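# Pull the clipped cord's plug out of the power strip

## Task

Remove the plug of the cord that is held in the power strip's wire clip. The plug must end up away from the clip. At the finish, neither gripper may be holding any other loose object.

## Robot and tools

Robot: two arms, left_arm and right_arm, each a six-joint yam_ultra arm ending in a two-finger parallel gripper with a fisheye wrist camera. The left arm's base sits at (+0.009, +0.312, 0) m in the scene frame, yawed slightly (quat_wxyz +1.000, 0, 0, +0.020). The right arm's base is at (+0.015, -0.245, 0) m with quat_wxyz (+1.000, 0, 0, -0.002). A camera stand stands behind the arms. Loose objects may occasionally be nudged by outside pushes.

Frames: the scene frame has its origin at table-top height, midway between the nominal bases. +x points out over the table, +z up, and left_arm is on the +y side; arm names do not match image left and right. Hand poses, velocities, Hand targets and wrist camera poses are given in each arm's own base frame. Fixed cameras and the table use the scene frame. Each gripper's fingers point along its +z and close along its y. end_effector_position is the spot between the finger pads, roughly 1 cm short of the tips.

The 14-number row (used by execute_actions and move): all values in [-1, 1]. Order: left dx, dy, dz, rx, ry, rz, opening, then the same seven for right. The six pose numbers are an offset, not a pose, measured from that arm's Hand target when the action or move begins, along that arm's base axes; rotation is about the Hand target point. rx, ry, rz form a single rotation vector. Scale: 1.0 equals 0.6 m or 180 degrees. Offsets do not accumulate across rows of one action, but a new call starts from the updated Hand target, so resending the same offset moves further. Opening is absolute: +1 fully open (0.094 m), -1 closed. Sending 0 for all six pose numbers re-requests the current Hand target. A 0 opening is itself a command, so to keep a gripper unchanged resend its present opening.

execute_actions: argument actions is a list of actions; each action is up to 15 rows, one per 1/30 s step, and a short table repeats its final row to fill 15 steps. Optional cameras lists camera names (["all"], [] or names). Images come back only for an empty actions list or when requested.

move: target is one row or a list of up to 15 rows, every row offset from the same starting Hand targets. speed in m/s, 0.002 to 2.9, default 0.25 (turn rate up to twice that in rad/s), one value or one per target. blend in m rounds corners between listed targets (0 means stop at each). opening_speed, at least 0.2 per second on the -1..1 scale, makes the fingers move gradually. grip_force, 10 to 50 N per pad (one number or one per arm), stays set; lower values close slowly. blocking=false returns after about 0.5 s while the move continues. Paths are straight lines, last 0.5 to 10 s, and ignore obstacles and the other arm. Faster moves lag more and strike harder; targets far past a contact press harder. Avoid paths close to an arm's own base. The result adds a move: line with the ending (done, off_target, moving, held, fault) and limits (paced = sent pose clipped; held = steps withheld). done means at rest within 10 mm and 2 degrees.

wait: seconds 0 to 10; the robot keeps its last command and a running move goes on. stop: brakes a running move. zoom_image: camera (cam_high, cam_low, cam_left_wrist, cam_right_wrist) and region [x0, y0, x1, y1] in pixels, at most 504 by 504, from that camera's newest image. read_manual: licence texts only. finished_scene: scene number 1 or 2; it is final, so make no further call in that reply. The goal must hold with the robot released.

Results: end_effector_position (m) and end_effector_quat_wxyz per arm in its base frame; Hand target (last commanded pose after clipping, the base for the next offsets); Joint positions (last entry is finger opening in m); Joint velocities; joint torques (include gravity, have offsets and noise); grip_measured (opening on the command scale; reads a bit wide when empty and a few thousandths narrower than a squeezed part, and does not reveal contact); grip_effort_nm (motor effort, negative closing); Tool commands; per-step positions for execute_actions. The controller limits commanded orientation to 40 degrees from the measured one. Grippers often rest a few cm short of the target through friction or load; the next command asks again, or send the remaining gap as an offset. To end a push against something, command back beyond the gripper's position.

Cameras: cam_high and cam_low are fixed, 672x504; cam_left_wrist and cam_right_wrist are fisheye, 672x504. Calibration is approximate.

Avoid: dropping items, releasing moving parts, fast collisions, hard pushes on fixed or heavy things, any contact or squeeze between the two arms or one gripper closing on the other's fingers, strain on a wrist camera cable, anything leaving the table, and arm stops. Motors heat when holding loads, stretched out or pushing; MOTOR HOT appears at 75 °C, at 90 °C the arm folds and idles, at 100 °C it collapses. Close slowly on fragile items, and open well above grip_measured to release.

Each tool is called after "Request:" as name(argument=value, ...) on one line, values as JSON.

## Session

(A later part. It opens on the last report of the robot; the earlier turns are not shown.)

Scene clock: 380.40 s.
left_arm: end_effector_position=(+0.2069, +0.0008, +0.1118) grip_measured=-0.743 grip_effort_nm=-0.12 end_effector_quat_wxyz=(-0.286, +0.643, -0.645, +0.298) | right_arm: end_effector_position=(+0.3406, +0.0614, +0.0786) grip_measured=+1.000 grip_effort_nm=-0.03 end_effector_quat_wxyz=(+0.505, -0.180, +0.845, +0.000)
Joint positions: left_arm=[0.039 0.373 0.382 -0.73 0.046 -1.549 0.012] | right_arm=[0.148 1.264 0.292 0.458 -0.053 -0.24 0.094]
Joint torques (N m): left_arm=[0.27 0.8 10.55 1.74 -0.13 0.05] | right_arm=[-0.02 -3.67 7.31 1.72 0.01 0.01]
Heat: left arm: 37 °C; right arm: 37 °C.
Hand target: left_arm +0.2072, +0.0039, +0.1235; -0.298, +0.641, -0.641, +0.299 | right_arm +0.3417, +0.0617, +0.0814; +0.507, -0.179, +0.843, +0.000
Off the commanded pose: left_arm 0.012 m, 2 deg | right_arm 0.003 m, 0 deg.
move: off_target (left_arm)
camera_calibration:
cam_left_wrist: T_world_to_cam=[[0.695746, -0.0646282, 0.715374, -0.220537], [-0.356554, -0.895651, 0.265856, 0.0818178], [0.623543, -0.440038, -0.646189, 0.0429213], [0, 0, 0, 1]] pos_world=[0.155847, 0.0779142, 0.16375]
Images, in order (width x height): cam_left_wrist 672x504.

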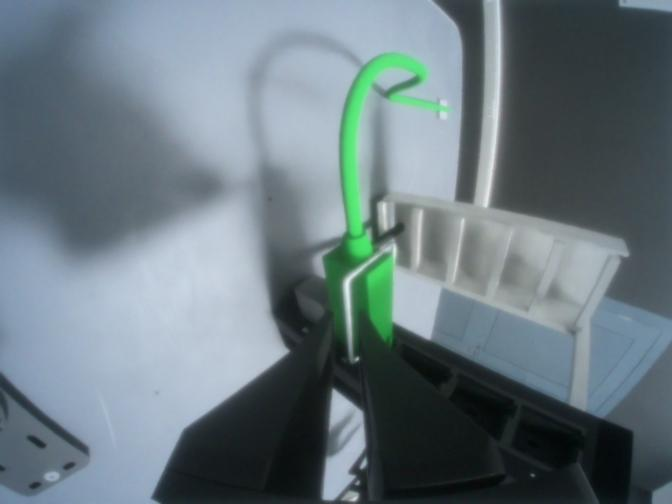

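Request:
move(target=[0.025, -0.0007, -0.03, 0, 0, 0, -0.745, 0, 0, 0, 0, 0, 0, 1], speed=0.05, cameras=["cam_left_wrist"])

Request:
zoom_image(camera="cam_left_wrist", region=[270, 220, 450, 400])

Scene clock: 387.27 s.
left_arm: end_effector_position=(+0.2200, +0.0012, +0.1063) grip_measured=-0.743 grip_effort_nm=-0.12 end_effector_quat_wxyz=(-0.291, +0.641, -0.643, +0.302) | right_arm: end_effector_position=(+0.3406, +0.0614, +0.0786) grip_measured=+1.000 grip_effort_nm=-0.03 end_effector_quat_wxyz=(+0.505, -0.180, +0.845, +0.000)
Joint positions: left_arm=[0.037 0.431 0.349 -0.624 0.044 -1.55 0.012] | right_arm=[0.148 1.264 0.292 0.458 -0.053 -0.24 0.094]
Joint torques (N m): left_arm=[-0.49 1.42 7.35 2.07 -0.21 -0.01] | right_arm=[-0.02 -3.67 7.3 1.72 0 0]
Heat: left arm: 39 °C; right arm: 37 °C.
Hand target: left_arm +0.2221, +0.0035, +0.1053; -0.298, +0.641, -0.641, +0.299 | right_arm +0.3417, +0.0617, +0.0814; +0.507, -0.179, +0.843, +0.000
Off the commanded pose: left_arm 0.003 m, 1 deg | right_arm 0.003 m, 0 deg.
move: done
camera_calibration:
cam_left_wrist: T_world_to_cam=[[0.684864, -0.0647723, 0.725786, -0.224419], [-0.360064, -0.896024, 0.259797, 0.0897793], [0.633495, -0.439255, -0.636977, 0.0282411], [0, 0, 0, 1]] pos_world=[0.168132, 0.0783133, 0.157545]
Images, in order (width x height): cam_left_wrist 672x504.

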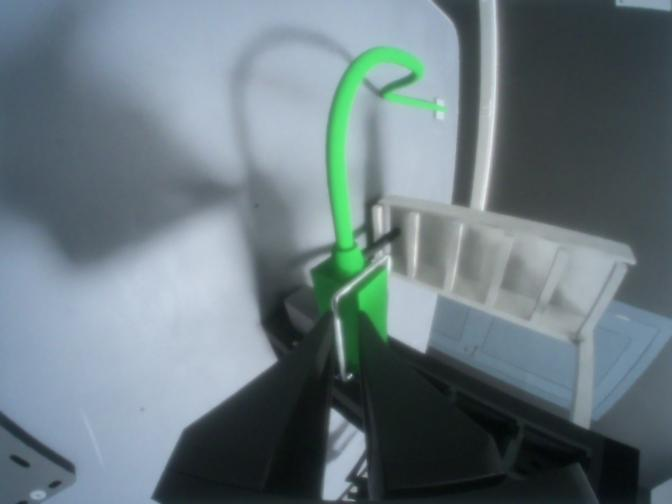

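Scaled by 2.800 from the camera's 672x504 image, which has a finer 960x720 frame.

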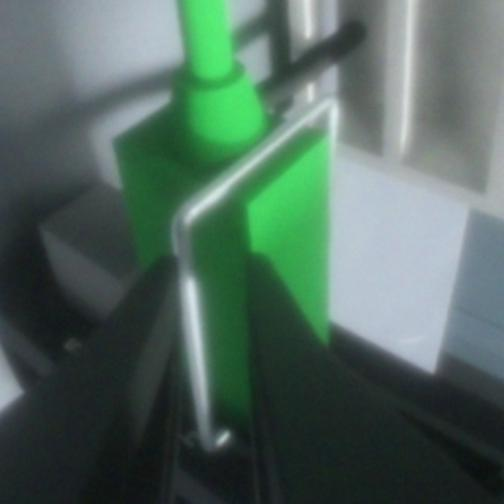

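Request:
move(target=[0, 0, 0, 0, 0, 0, -1.0, 0, 0, 0, 0, 0, 0, 1], grip_force=[15, 50], cameras=["cam_left_wrist"])

Request:
zoom_image(camera="cam_left_wrist", region=[270, 220, 450, 400])

Scene clock: 392.47 s.
left_arm: end_effector_position=(+0.2201, +0.0012, +0.1065) grip_measured=-0.975 grip_effort_nm=-0.38 end_effector_quat_wxyz=(-0.291, +0.641, -0.643, +0.303) | right_arm: end_effector_position=(+0.3406, +0.0614, +0.0786) grip_measured=+1.000 grip_effort_nm=-0.03 end_effector_quat_wxyz=(+0.505, -0.180, +0.845, +0.000)
Joint positions: left_arm=[0.037 0.431 0.349 -0.623 0.044 -1.551 0.001] | right_arm=[0.148 1.264 0.292 0.458 -0.053 -0.24 0.094]
Joint torques (N m): left_arm=[-0.49 1.44 7.34 2.07 -0.21 -0.02] | right_arm=[-0.02 -3.66 7.31 1.72 0 0]
Heat: left arm: 39 °C; right arm: 37 °C.
Hand target: left_arm +0.2222, +0.0035, +0.1054; -0.298, +0.641, -0.641, +0.299 | right_arm +0.3417, +0.0617, +0.0814; +0.507, -0.179, +0.843, +0.000
Off the commanded pose: left_arm 0.003 m, 1 deg | right_arm 0.003 m, 0 deg.
grip_force (N): 15, 50
move: done
camera_calibration:
cam_left_wrist: T_world_to_cam=[[0.684303, -0.0644604, 0.726343, -0.224509], [-0.360071, -0.896047, 0.25971, 0.08977], [0.634096, -0.439256, -0.636378, 0.0281096], [0, 0, 0, 1]] pos_world=[0.168131, 0.0783135, 0.157644]
Images, in order (width x height): cam_left_wrist 672x504.

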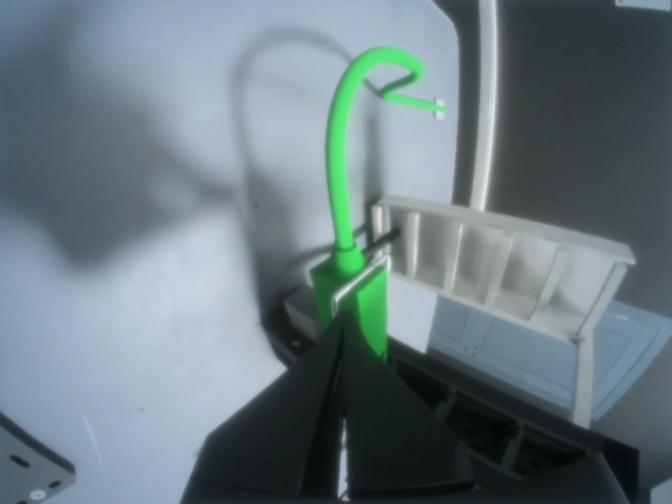

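Scaled by 2.800 from the camera's 672x504 image, which has a finer 960x720 frame.

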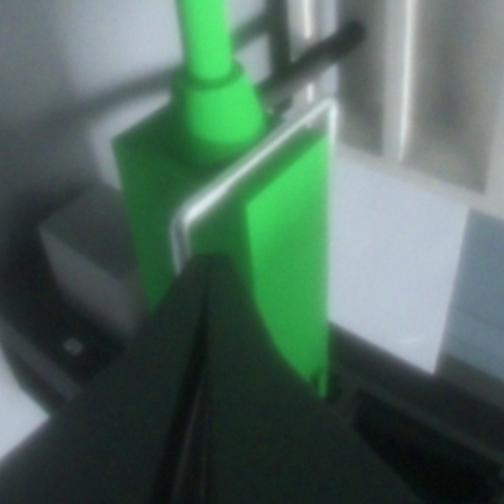

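Request:
move(target=[[-0.0383, 0, 0.0455, 0, 0, 0, -1.0, 0, 0, 0, 0, 0, 0, 1], [-0.014, -0.0108, 0.046, 0, 0, 0, -0.149, 0, 0, 0, 0, 0, 0, 1]], speed=0.08, grip_force=50, cameras=["cam_left_wrist"])

Request:
zoom_image(camera="cam_left_wrist", region=[250, 200, 450, 400])

Scene clock: 415.57 s.
left_arm: end_effector_position=(+0.2076, -0.0055, +0.1190) grip_measured=-0.151 grip_effort_nm=0.12 end_effector_quat_wxyz=(-0.281, +0.645, -0.649, +0.292) | right_arm: end_effector_position=(+0.3406, +0.0614, +0.0786) grip_measured=+1.000 grip_effort_nm=-0.03 end_effector_quat_wxyz=(+0.505, -0.180, +0.845, +0.000)
Joint positions: left_arm=[-0.047 0.411 0.425 -0.751 -0.018 -1.604 0.04] | right_arm=[0.148 1.264 0.292 0.458 -0.053 -0.24 0.094]
Joint torques (N m): left_arm=[-0.4 1.84 10.3 2.03 -0.24 -0.02] | right_arm=[-0.02 -3.67 7.3 1.72 0.01 0]
Heat: left arm: 38 °C; right arm: 37 °C.
Hand target: left_arm +0.2138, -0.0030, +0.1330; -0.298, +0.641, -0.641, +0.299 | right_arm +0.3417, +0.0617, +0.0814; +0.507, -0.179, +0.843, +0.000
Off the commanded pose: left_arm 0.015 m, 2 deg | right_arm 0.003 m, 0 deg.
move: off_target (left_arm); target 2's new opening was sent with left_arm's hand 0.016 m and 2 deg from that target
camera_calibration:
cam_left_wrist: T_world_to_cam=[[0.708068, -0.0672087, 0.702938, -0.227699], [-0.353261, -0.895654, 0.270204, 0.073311], [0.61143, -0.439644, -0.657926, 0.0483455], [0, 0, 0, 1]] pos_world=[0.157565, 0.0716127, 0.172057]
Images, in order (width x height): cam_left_wrist 672x504.

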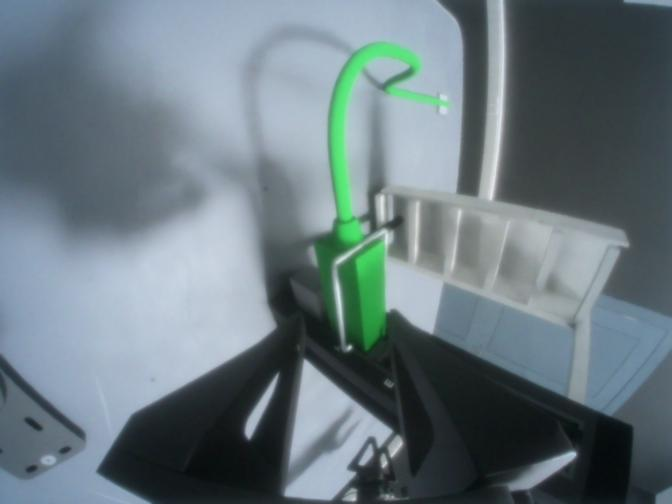

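Scaled by 2.520 from the camera's 672x504 image, which has a finer 960x720 frame.

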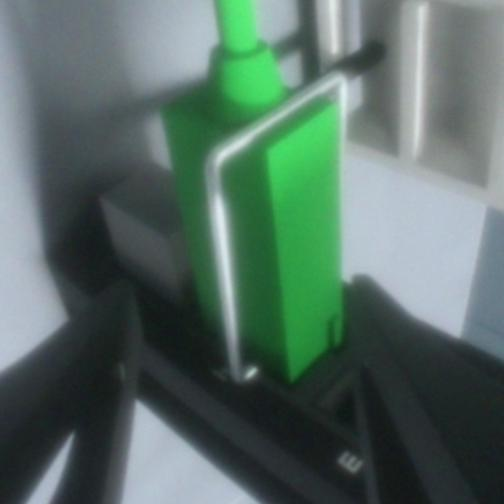

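Request:
move(target=[0.0395, 0, -0.0408, 0, 0, 0, -0.149, 0, 0, 0, 0, 0, 0, 1], speed=0.06, cameras=["cam_left_wrist"])

Request:
zoom_image(camera="cam_left_wrist", region=[250, 200, 450, 400])

Scene clock: 422.80 s.
left_arm: end_effector_position=(+0.2355, -0.0062, +0.1093) grip_measured=-0.151 grip_effort_nm=0.12 end_effector_quat_wxyz=(-0.290, +0.641, -0.643, +0.301) | right_arm: end_effector_position=(+0.3406, +0.0614, +0.0786) grip_measured=+1.000 grip_effort_nm=-0.03 end_effector_quat_wxyz=(+0.505, -0.180, +0.845, +0.000)
Joint positions: left_arm=[-0.045 0.539 0.37 -0.538 -0.018 -1.604 0.04] | right_arm=[0.148 1.264 0.292 0.458 -0.053 -0.24 0.094]
Joint torques (N m): left_arm=[0.51 0.58 7.38 2.07 -0.14 0.08] | right_arm=[-0.01 -3.67 7.3 1.72 0 0]
Heat: left arm: 39 °C; right arm: 37 °C.
Hand target: left_arm +0.2375, -0.0030, +0.1086; -0.298, +0.641, -0.641, +0.299 | right_arm +0.3417, +0.0617, +0.0814; +0.507, -0.179, +0.843, +0.000
Off the commanded pose: left_arm 0.004 m, 1 deg | right_arm 0.003 m, 0 deg.
move: done
camera_calibration:
cam_left_wrist: T_world_to_cam=[[0.686709, -0.0646157, 0.724055, -0.237913], [-0.359224, -0.896091, 0.260728, 0.0875722], [0.631972, -0.439142, -0.638566, 0.017565], [0, 0, 0, 1]] pos_world=[0.183734, 0.0708133, 0.160646]
Images, in order (width x height): cam_left_wrist 672x504.

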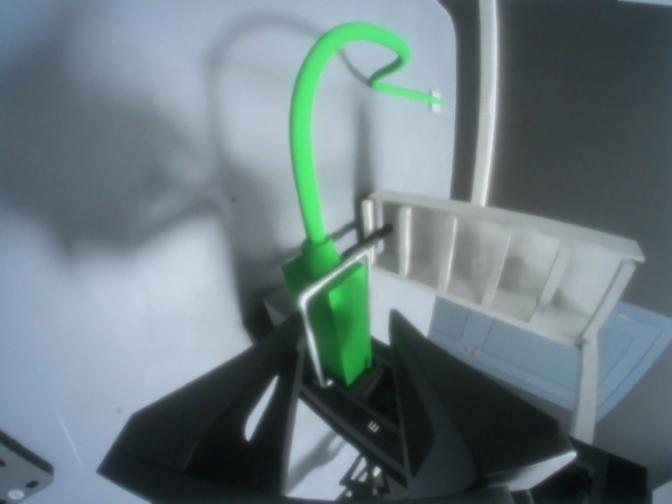

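Scaled by 2.520 from the camera's 672x504 image, which has a finer 960x720 frame.

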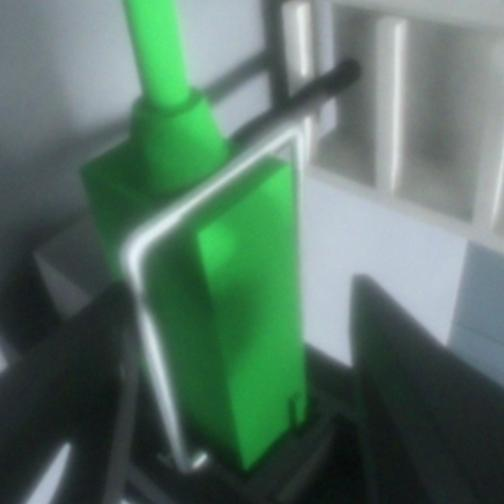

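Request:
move(target=[0.0, 0, 0.055, 0, 0, 0, -0.149, 0, 0, 0, 0, 0, 0, 1], speed=0.05, cameras=["cam_left_wrist"])

Request:
zoom_image(camera="cam_left_wrist", region=[250, 200, 450, 400])

Scene clock: 430.83 s.
left_arm: end_effector_position=(+0.2365, -0.0063, +0.1330) grip_measured=-0.151 grip_effort_nm=0.11 end_effector_quat_wxyz=(-0.290, +0.641, -0.643, +0.301) | right_arm: end_effector_position=(+0.3406, +0.0614, +0.0786) grip_measured=+1.000 grip_effort_nm=-0.03 end_effector_quat_wxyz=(+0.505, -0.180, +0.845, +0.000)
Joint positions: left_arm=[-0.045 0.563 0.468 -0.614 -0.018 -1.604 0.04] | right_arm=[0.148 1.264 0.292 0.458 -0.053 -0.24 0.094]
Joint torques (N m): left_arm=[0.49 0.64 10.36 1.74 -0.14 0.08] | right_arm=[-0.01 -3.66 7.3 1.72 0 0]
Heat: left arm: 39 °C; right arm: 37 °C.
Hand target: left_arm +0.2375, -0.0030, +0.1415; -0.298, +0.641, -0.641, +0.299 | right_arm +0.3417, +0.0617, +0.0814; +0.507, -0.179, +0.843, +0.000
Off the commanded pose: left_arm 0.009 m, 1 deg | right_arm 0.003 m, 0 deg.
move: done
camera_calibration:
cam_left_wrist: T_world_to_cam=[[0.687602, -0.0646695, 0.723202, -0.255837], [-0.358934, -0.896089, 0.261136, 0.0815973], [0.631166, -0.439139, -0.639364, 0.0324264], [0, 0, 0, 1]] pos_world=[0.184736, 0.0708133, 0.184446]
Images, in order (width x height): cam_left_wrist 672x504.

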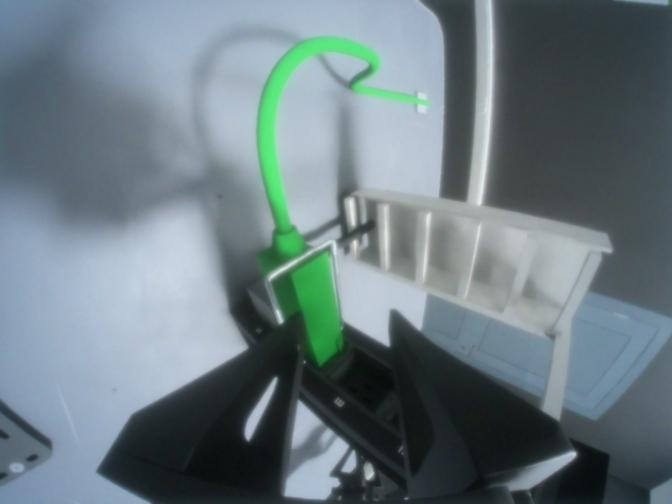

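Scaled by 2.520 from the camera's 672x504 image, which has a finer 960x720 frame.

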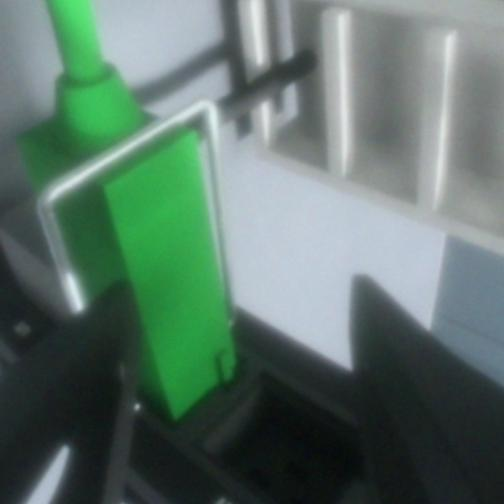

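Request:
move(target=[[-0.075, 0, 0.1, 0, 0, 0, -0.149, -0.1528, 0.3138, 0.1643, 0, 0, 0.183, 1], [0.0208, 0.2133, 0.1142, -0.1555, 0.2709, -0.0726, -0.149, -0.3528, 0.6472, 0.1143, -0.3267, -0.2932, 0.2926, -0.36]], speed=0.2, blend=[0.01, 0], cameras=["all"])

Scene clock: 544.70 s.
left_arm: end_effector_position=(+0.2495, +0.1210, +0.2059) grip_measured=-0.151 grip_effort_nm=0.11 end_effector_quat_wxyz=(+0.021, +0.713, -0.669, +0.210) | right_arm: end_effector_position=(+0.1304, +0.4444, +0.1516) grip_measured=-0.358 grip_effort_nm=-0.14 end_effector_quat_wxyz=(-0.605, +0.700, -0.286, +0.250)
Joint positions: left_arm=[0.719 1.58 1.571 -1.563 0.425 -0.916 0.04] | right_arm=[1.553 1.79 0.725 0.868 0.752 -1.44 0.03]
Joint torques (N m): left_arm=[0.44 -5.59 8.99 0.51 0.22 -0.06] | right_arm=[0.34 -5.96 8.34 1.81 0.21 0.03]
Heat: left arm: 40 °C; right arm: 37 °C.
Hand target: left_arm +0.2499, +0.1249, +0.2101; +0.183, +0.683, -0.683, +0.183 | right_arm +0.1299, +0.4500, +0.1499; -0.606, +0.697, -0.289, +0.251
Off the commanded pose: left_arm 0.006 m, 19 deg | right_arm 0.006 m, 0 deg.
joint sent to its limit (left arm) — joint 4 (wrist pitch), lower limit. The joint targets are off in orientation, not in position.
move: off_target (left_arm)
camera_calibration:
cam_left_wrist: T_world_to_cam=[[0.974436, 0.0243332, 0.223342, -0.288703], [-0.136965, -0.723669, 0.676419, 0.0195215], [0.178085, -0.689718, -0.701837, 0.282932], [0, 0, 0, 1]] pos_world=[0.233611, 0.216295, 0.249847]
cam_right_wrist: T_world_to_cam=[[0.183553, 0.0614921, 0.981085, -0.199148], [0.306428, -0.951891, 0.00233225, 0.414587], [0.934029, 0.300204, -0.193565, -0.123988], [0, 0, 0, 1]] pos_world=[0.0253212, 0.44411, 0.170414]

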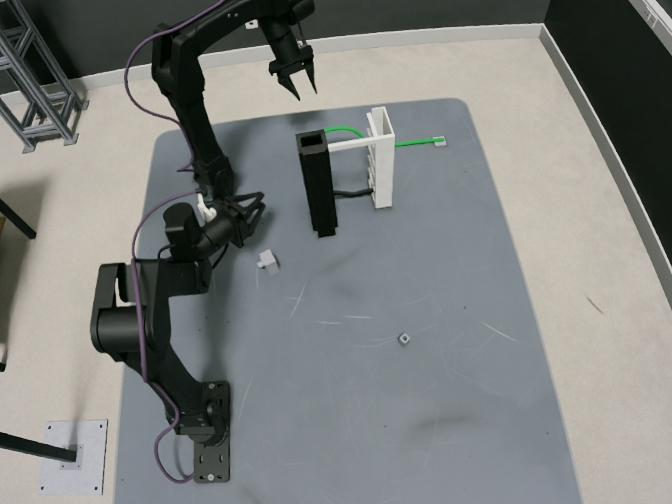

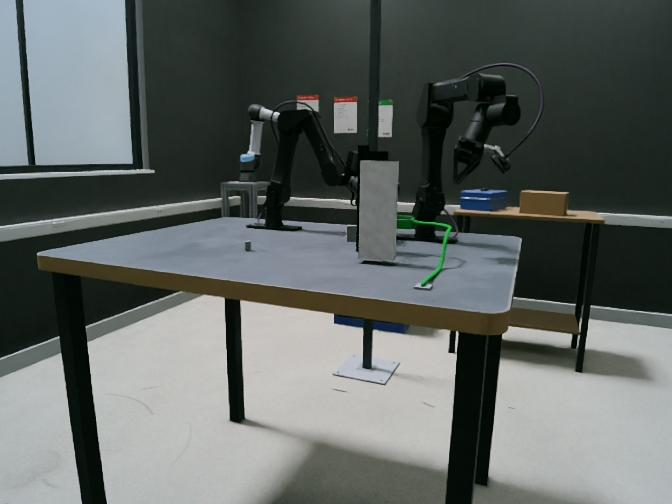

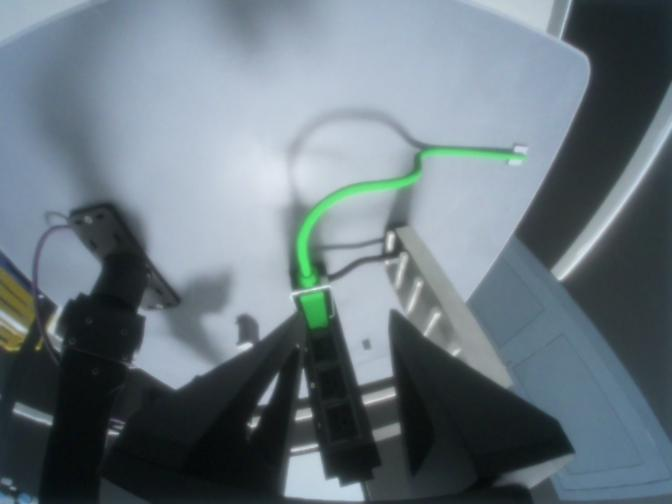

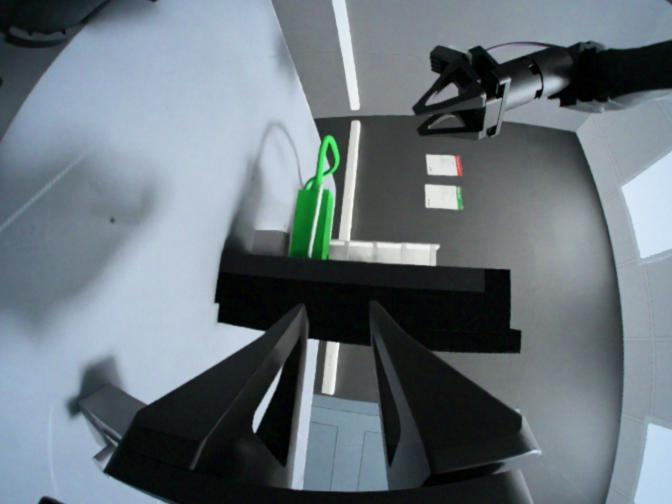

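Request:
zoom_image(camera="cam_right_wrist", region=[240, 120, 440, 320])

Scaled by 2.520 from the camera's 672x504 image, which has a finer 960x720 frame.

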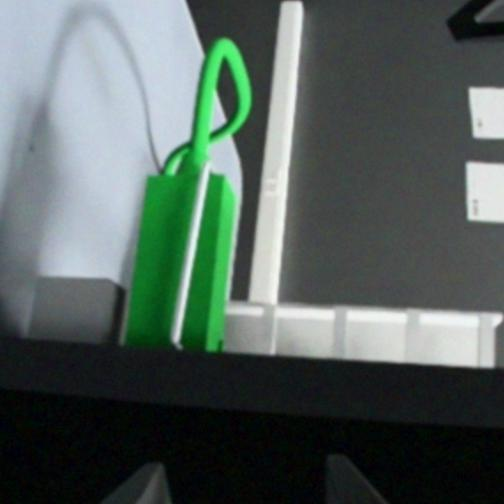

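Request:
move(target=[0, 0, 0, 0, 0, 0, -0.149, 0.0977, 0.1685, -0.0497, 0, 0, 0, -0.36], speed=0.12, cameras=["cam_left_wrist", "cam_right_wrist"])

Request:
zoom_image(camera="cam_right_wrist", region=[240, 120, 480, 360])

Scene clock: 579.33 s.
left_arm: end_effector_position=(+0.2495, +0.1210, +0.2059) grip_measured=-0.151 grip_effort_nm=0.11 end_effector_quat_wxyz=(+0.021, +0.713, -0.669, +0.210) | right_arm: end_effector_position=(+0.1563, +0.4860, +0.1422) grip_measured=-0.358 grip_effort_nm=-0.14 end_effector_quat_wxyz=(-0.605, +0.694, -0.293, +0.260)
Joint positions: left_arm=[0.719 1.58 1.571 -1.563 0.425 -0.916 0.04] | right_arm=[1.493 1.964 0.908 0.877 0.719 -1.458 0.03]
Joint torques (N m): left_arm=[0.43 -5.59 9.01 0.5 0.22 -0.05] | right_arm=[0.06 -10.32 5.81 1.75 0.12 0.05]
Heat: left arm: 43 °C; right arm: 36 °C.
Hand target: left_arm +0.2499, +0.1249, +0.2101; +0.183, +0.683, -0.683, +0.183 | right_arm +0.1550, +0.4851, +0.1419; -0.605, +0.694, -0.293, +0.258 (not the last commanded pose)
Off the commanded pose: left_arm 0.006 m, 19 deg | right_arm 0.076 m, 1 deg.
joint sent to its limit (left arm) — joint 4 (wrist pitch), lower limit. The joint targets are off in orientation, not in position.
move: held (right_arm; a check stopped the path), off_target (left_arm); limits=held
pose unreachable (right arm): on one or more control steps of this call, first in action 0 (counted from 0), this arm could not follow its commanded pose, so it was not sent that pose on those steps. It may still have moved: this result reports where it is.
cause: moving toward the commanded pose would bring a part of the arm too close to another arm (this arm's wrist camera and the left arm's shoulder (the part past joint 1), where that arm would come to rest).
camera_calibration:
cam_left_wrist: T_world_to_cam=[[0.974436, 0.0243332, 0.223342, -0.288703], [-0.136965, -0.723669, 0.676419, 0.0195215], [0.178085, -0.689718, -0.701837, 0.282932], [0, 0, 0, 1]] pos_world=[0.233611, 0.216295, 0.249847]
cam_right_wrist: T_world_to_cam=[[0.17825, 0.0516365, 0.982629, -0.19171], [0.282637, -0.959227, -0.00086398, 0.453979], [0.94252, 0.277882, -0.185577, -0.154056], [0, 0, 0, 1]] pos_world=[0.0510614, 0.488177, 0.160183]
Images, in order (width x height): cam_left_wrist 672x504, cam_right_wrist 672x504.

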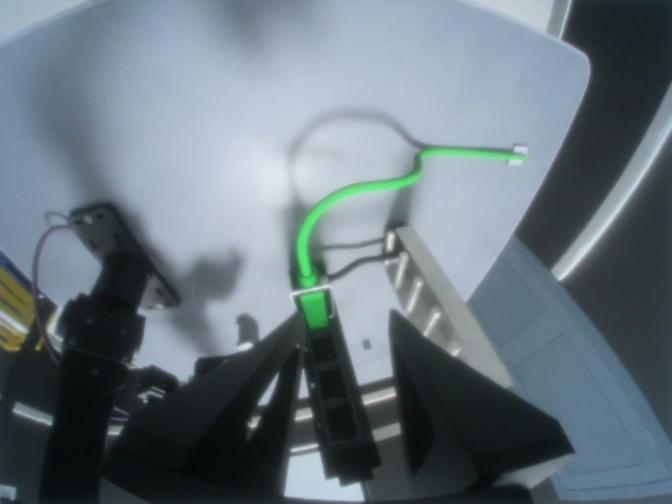

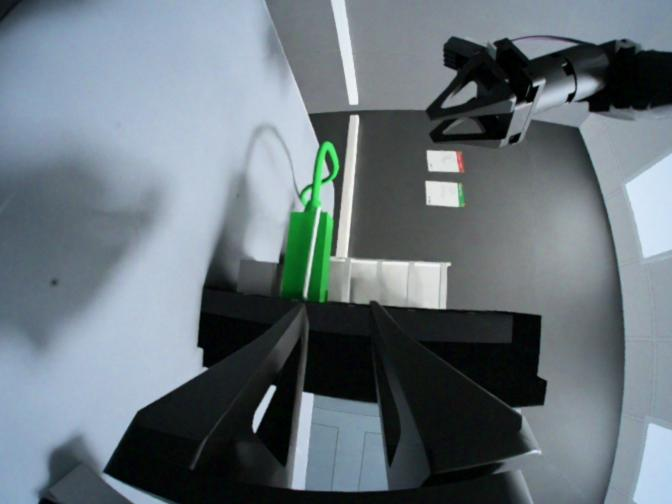

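Scaled by 2.100 from the camera's 672x504 image, which has a finer 960x720 frame.

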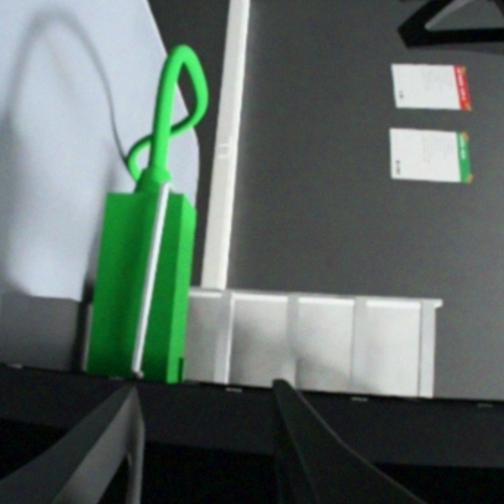

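Request:
move(target=[-0.0523, -0.1402, -0.1035, -0.0436, -0.2869, -0.4097, -0.489, -0.0418, -0.0585, 0.0133, 0, 0, 0, -0.36], speed=0.15, cameras=["cam_left_wrist", "cam_right_wrist"])

Scene clock: 667.50 s.
left_arm: end_effector_position=(+0.2208, +0.0446, +0.1493) grip_measured=-0.487 grip_effort_nm=-0.13 end_effector_quat_wxyz=(+0.042, -0.017, +0.951, -0.306) | right_arm: end_effector_position=(+0.1321, +0.4541, +0.1359) grip_measured=-0.358 grip_effort_nm=-0.14 end_effector_quat_wxyz=(-0.592, +0.706, -0.283, +0.267)
Joint positions: left_arm=[0.627 1.585 1.263 -1.567 0.55 0.681 0.024] | right_arm=[1.556 1.868 0.768 0.877 0.776 -1.456 0.03]
Joint torques (N m): left_arm=[-0.42 -5.31 5.53 0.01 0.44 0.14] | right_arm=[0.55 -12.23 5.07 1.75 0.23 0.2]
Heat: left arm: 43 °C; right arm: 39 °C.
Hand target: left_arm +0.2186, +0.0410, +0.1479; +0.000, -0.001, +0.940, -0.342 | right_arm +0.1300, +0.4500, +0.1500; -0.605, +0.694, -0.293, +0.258
Off the commanded pose: left_arm 0.005 m, 7 deg | right_arm 0.015 m, 3 deg.
joint sent to its limit (left arm) — joint 4 (wrist pitch), lower limit. The joint targets are off in orientation, not in position.
move: off_target (left_arm, right_arm)
camera_calibration:
cam_left_wrist: T_world_to_cam=[[-0.055331, -0.844101, 0.533322, -0.0264954], [-0.938192, 0.22673, 0.261515, 0.195052], [-0.341665, -0.485888, -0.804474, 0.316644], [0, 0, 0, 1]] pos_world=[0.289717, 0.0872649, 0.217854]
cam_right_wrist: T_world_to_cam=[[0.169835, 0.0954122, 0.980843, -0.198103], [0.289126, -0.956326, 0.0429645, 0.422057], [0.942105, 0.276291, -0.190004, -0.122228], [0, 0, 0, 1]] pos_world=[0.0267687, 0.456297, 0.152951]
Images, in order (width x height): cam_left_wrist 672x504, cam_right_wrist 672x504.

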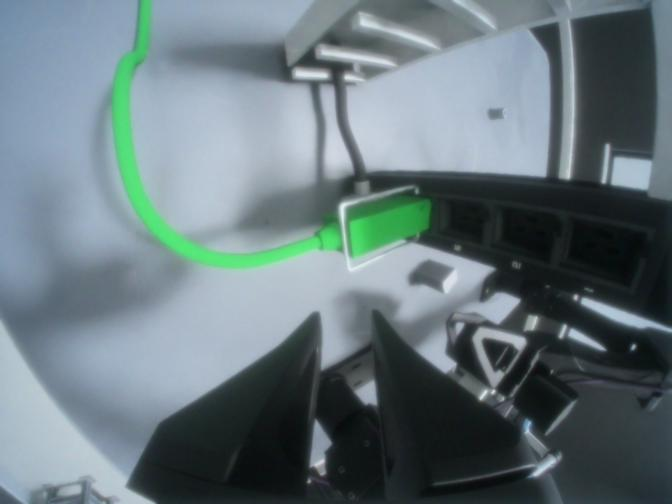

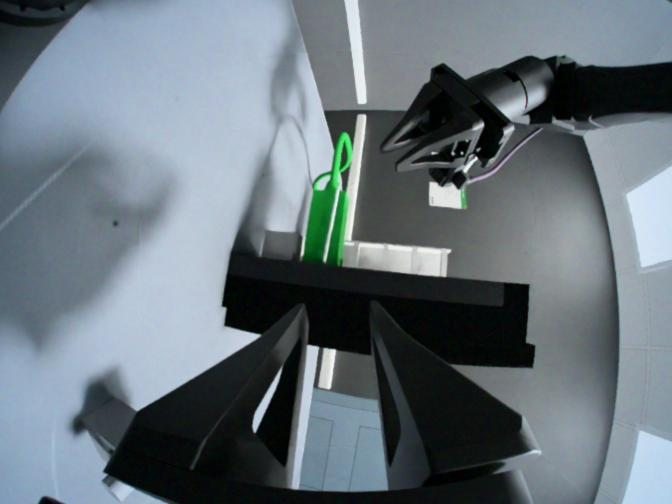

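Request:
zoom_image(camera="cam_left_wrist", region=[270, 150, 480, 360])

Scaled by 2.400 from the camera's 672x504 image, which has a finer 960x720 frame.

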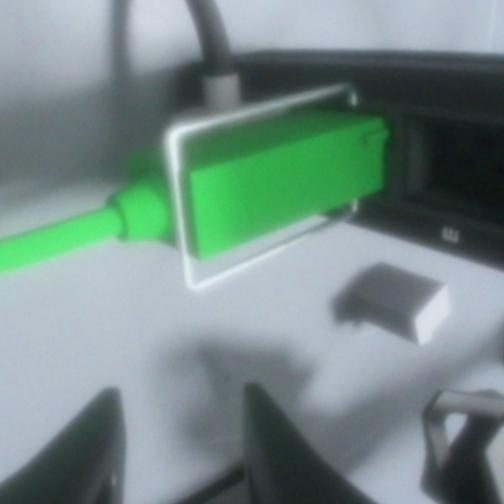

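Request:
move(target=[-0.0068, -0.0333, -0.0473, 0, 0, 0, -0.489, 0, 0, 0, 0, 0, 0, -0.36], speed=0.1, cameras=["cam_left_wrist", "cam_right_wrist"])

Request:
zoom_image(camera="cam_left_wrist", region=[270, 180, 480, 390])

Request:
zoom_image(camera="cam_right_wrist", region=[240, 60, 480, 300])

Scene clock: 683.60 s.
left_arm: end_effector_position=(+0.2093, +0.0231, +0.1218) grip_measured=-0.487 grip_effort_nm=-0.13 end_effector_quat_wxyz=(-0.009, -0.005, +0.942, -0.334) | right_arm: end_effector_position=(+0.1321, +0.4541, +0.1359) grip_measured=-0.358 grip_effort_nm=-0.14 end_effector_quat_wxyz=(-0.592, +0.706, -0.283, +0.267)
Joint positions: left_arm=[0.569 1.63 1.164 -1.53 0.55 0.681 0.024] | right_arm=[1.556 1.868 0.768 0.877 0.776 -1.456 0.03]
Joint torques (N m): left_arm=[-0.36 -5.59 5.38 0.13 0.62 0.09] | right_arm=[0.55 -12.25 5.05 1.76 0.22 0.2]
Heat: left arm: 40 °C; right arm: 40 °C.
Hand target: left_arm +0.2145, +0.0209, +0.1196; +0.000, -0.001, +0.940, -0.342 | right_arm +0.1300, +0.4501, +0.1500; -0.605, +0.694, -0.293, +0.258
Off the commanded pose: left_arm 0.006 m, 2 deg | right_arm 0.015 m, 3 deg.
move: off_target (right_arm)
camera_calibration:
cam_left_wrist: T_world_to_cam=[[-0.053345, -0.806965, 0.588185, -0.0385839], [-0.896836, 0.297746, 0.327157, 0.178088], [-0.439134, -0.510054, -0.739599, 0.293214], [0, 0, 0, 1]] pos_world=[0.286418, 0.0653941, 0.181292]
cam_right_wrist: T_world_to_cam=[[0.169835, 0.0954122, 0.980843, -0.198103], [0.289126, -0.956326, 0.0429645, 0.422057], [0.942105, 0.276291, -0.190004, -0.122228], [0, 0, 0, 1]] pos_world=[0.0267687, 0.456297, 0.152951]
Images, in order (width x height): cam_left_wrist 672x504, cam_right_wrist 672x504.

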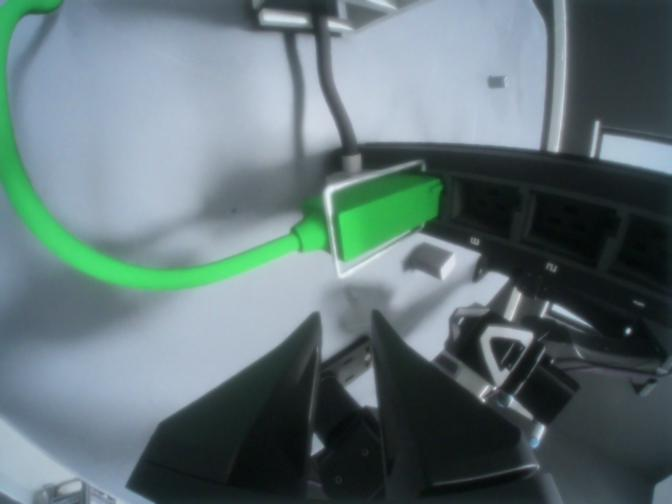

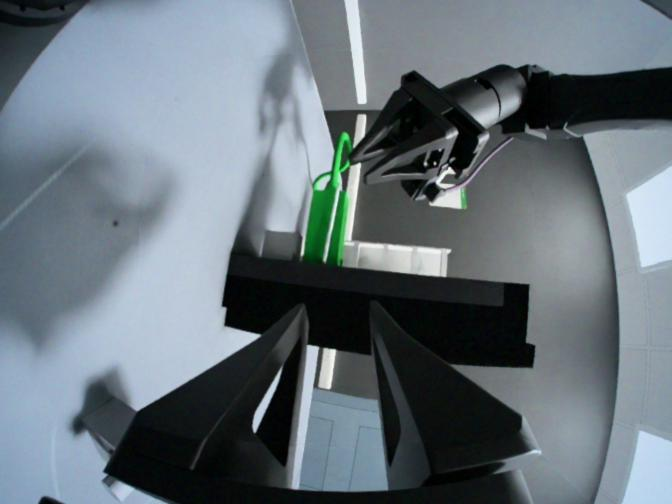

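Scaled by 2.400 from the camera's 672x504 image, which has a finer 960x720 frame.

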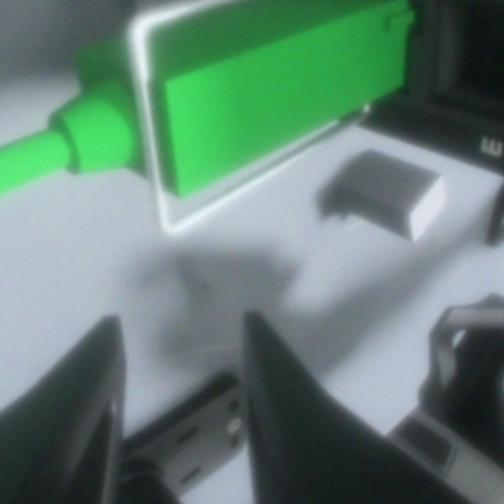

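Scaled by 2.100 from the camera's 672x504 image, which has a finer 960x720 frame.

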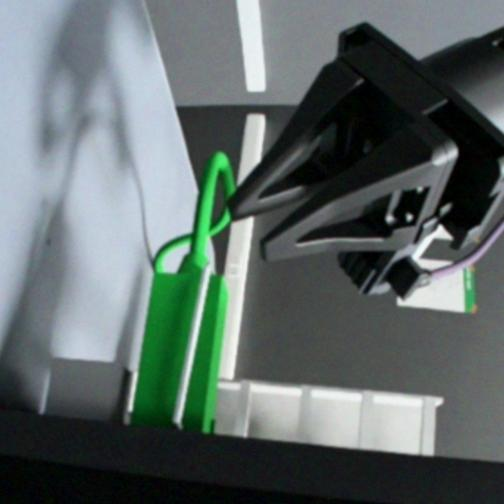

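Request:
move(target=[0.0117, -0.0373, -0.036, 0, 0, 0, -0.489, 0, 0, 0, 0, 0, 0, -0.36], speed=0.06, cameras=["cam_left_wrist", "cam_right_wrist"])

Request:
zoom_image(camera="cam_right_wrist", region=[260, 100, 420, 260])

Request:
zoom_image(camera="cam_left_wrist", region=[270, 180, 480, 390])

Scene clock: 707.57 s.
left_arm: end_effector_position=(+0.2170, +0.0016, +0.0983) grip_measured=-0.487 grip_effort_nm=-0.13 end_effector_quat_wxyz=(-0.012, -0.003, +0.942, -0.335) | right_arm: end_effector_position=(+0.1321, +0.4541, +0.1359) grip_measured=-0.358 grip_effort_nm=-0.14 end_effector_quat_wxyz=(-0.592, +0.706, -0.283, +0.267)
Joint positions: left_arm=[0.478 1.63 1.072 -1.392 0.583 0.587 0.024] | right_arm=[1.556 1.868 0.768 0.877 0.776 -1.456 0.03]
Joint torques (N m): left_arm=[-0.36 -6.46 5.16 0.21 0.67 0.02] | right_arm=[0.55 -12.23 5.07 1.75 0.23 0.2]
Heat: left arm: 38 °C; right arm: 42 °C.
Hand target: left_arm +0.2215, -0.0015, +0.0980; +0.000, -0.001, +0.940, -0.342 | right_arm +0.1300, +0.4501, +0.1500; -0.605, +0.694, -0.293, +0.258
Off the commanded pose: left_arm 0.005 m, 2 deg | right_arm 0.015 m, 3 deg.
move: off_target (right_arm)
camera_calibration:
cam_left_wrist: T_world_to_cam=[[-0.0557559, -0.806042, 0.589226, -0.0412446], [-0.894057, 0.303015, 0.329914, 0.198063], [-0.444469, -0.508407, -0.737543, 0.26918], [0, 0, 0, 1]] pos_world=[0.294422, 0.0435917, 0.15749]
cam_right_wrist: T_world_to_cam=[[0.169835, 0.0954122, 0.980843, -0.198103], [0.289126, -0.956326, 0.0429645, 0.422057], [0.942105, 0.276291, -0.190004, -0.122228], [0, 0, 0, 1]] pos_world=[0.0267687, 0.456297, 0.152951]
Images, in order (width x height): cam_left_wrist 672x504, cam_right_wrist 672x504.

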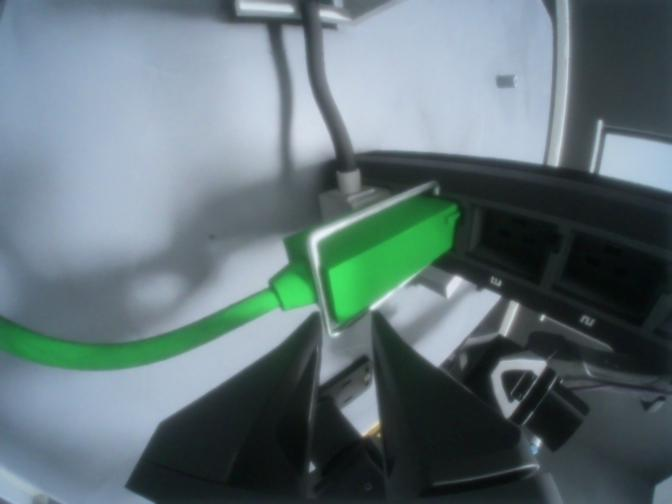

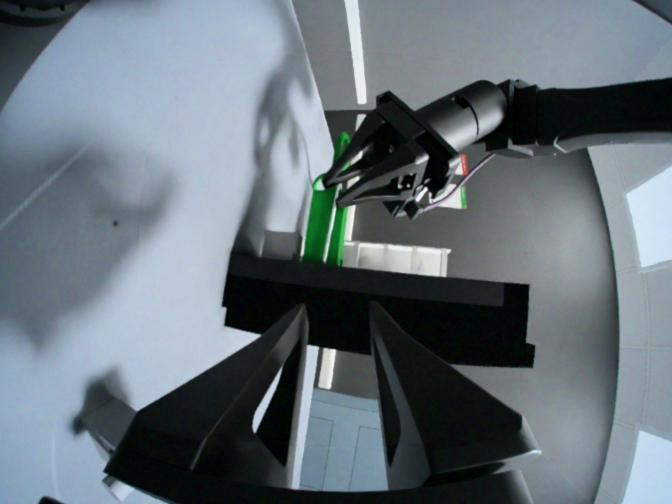

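Scaled by 3.150 from the camera's 672x504 image, which has a finer 960x720 frame.

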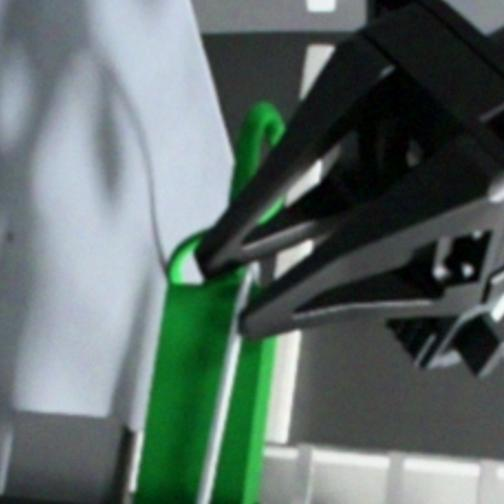

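Scaled by 2.400 from the camera's 672x504 image, which has a finer 960x720 frame.

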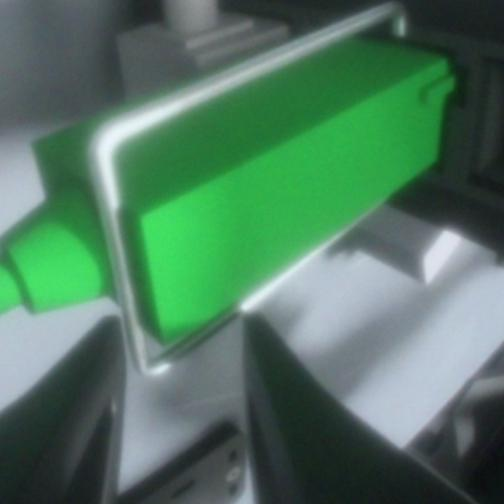

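Request:
move(target=[-0.0008, -0.0048, 0.0743, 0, 0, 0, -0.489, 0, 0, 0, 0, 0, 0, -0.36], speed=0.05, cameras=["cam_left_wrist", "cam_right_wrist"])

Request:
zoom_image(camera="cam_right_wrist", region=[260, 100, 420, 260])

Request:
zoom_image(camera="cam_left_wrist", region=[270, 180, 480, 390])

Scene clock: 715.90 s.
left_arm: end_effector_position=(+0.2154, -0.0016, +0.1304) grip_measured=-0.487 grip_effort_nm=-0.13 end_effector_quat_wxyz=(-0.021, -0.007, +0.940, -0.340) | right_arm: end_effector_position=(+0.1321, +0.4541, +0.1359) grip_measured=-0.358 grip_effort_nm=-0.14 end_effector_quat_wxyz=(-0.592, +0.706, -0.283, +0.267)
Joint positions: left_arm=[0.47 1.605 1.17 -1.532 0.587 0.576 0.024] | right_arm=[1.556 1.868 0.768 0.877 0.776 -1.456 0.03]
Joint torques (N m): left_arm=[-0.5 -8.59 8.1 -0.12 0.66 0.02] | right_arm=[0.55 -12.23 5.07 1.75 0.23 0.2]
Heat: left arm: 38 °C; right arm: 42 °C.
Hand target: left_arm +0.2210, -0.0044, +0.1425; +0.000, -0.001, +0.940, -0.342 | right_arm +0.1300, +0.4501, +0.1500; -0.605, +0.694, -0.293, +0.258
Off the commanded pose: left_arm 0.014 m, 3 deg | right_arm 0.015 m, 3 deg.
move: off_target (left_arm, right_arm)
camera_calibration:
cam_left_wrist: T_world_to_cam=[[-0.0418163, -0.799613, 0.599058, -0.0670653], [-0.887765, 0.304822, 0.344902, 0.18382], [-0.458394, -0.5174, -0.722615, 0.291578], [0, 0, 0, 1]] pos_world=[0.294042, 0.0412039, 0.187475]
cam_right_wrist: T_world_to_cam=[[0.169835, 0.0954122, 0.980843, -0.198103], [0.289126, -0.956326, 0.0429645, 0.422057], [0.942105, 0.276291, -0.190004, -0.122228], [0, 0, 0, 1]] pos_world=[0.0267687, 0.456297, 0.152951]
Images, in order (width x height): cam_left_wrist 672x504, cam_right_wrist 672x504.

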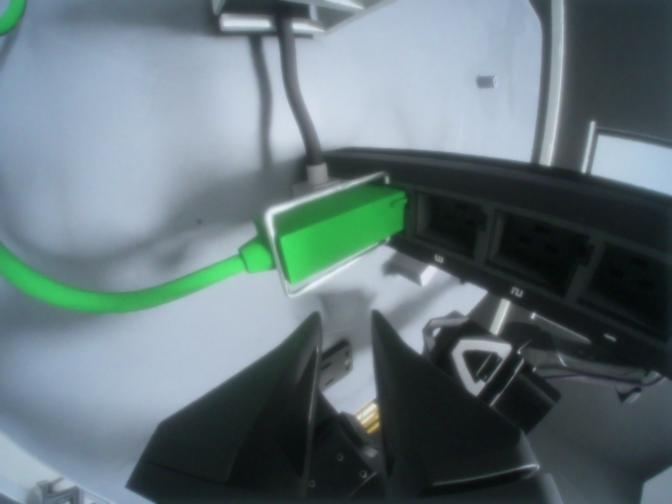

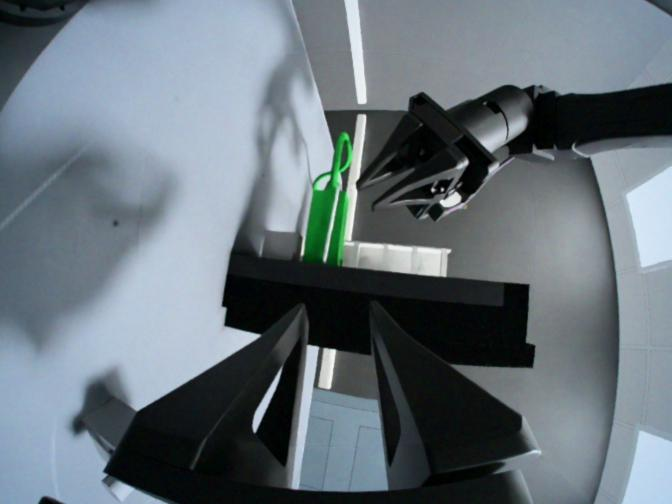

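Scaled by 3.150 from the camera's 672x504 image, which has a finer 960x720 frame.

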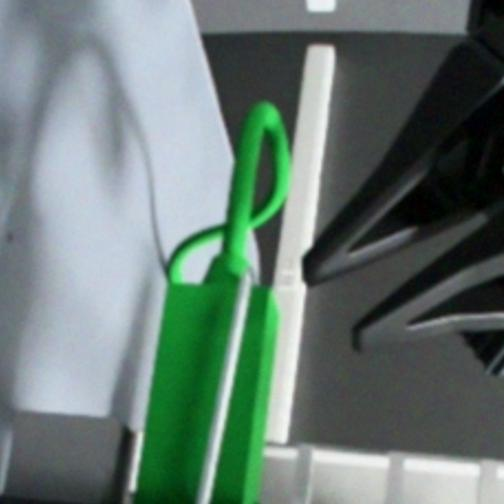

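Scaled by 2.400 from the camera's 672x504 image, which has a finer 960x720 frame.

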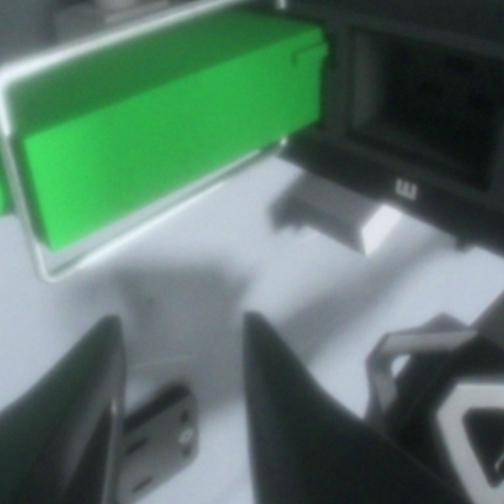

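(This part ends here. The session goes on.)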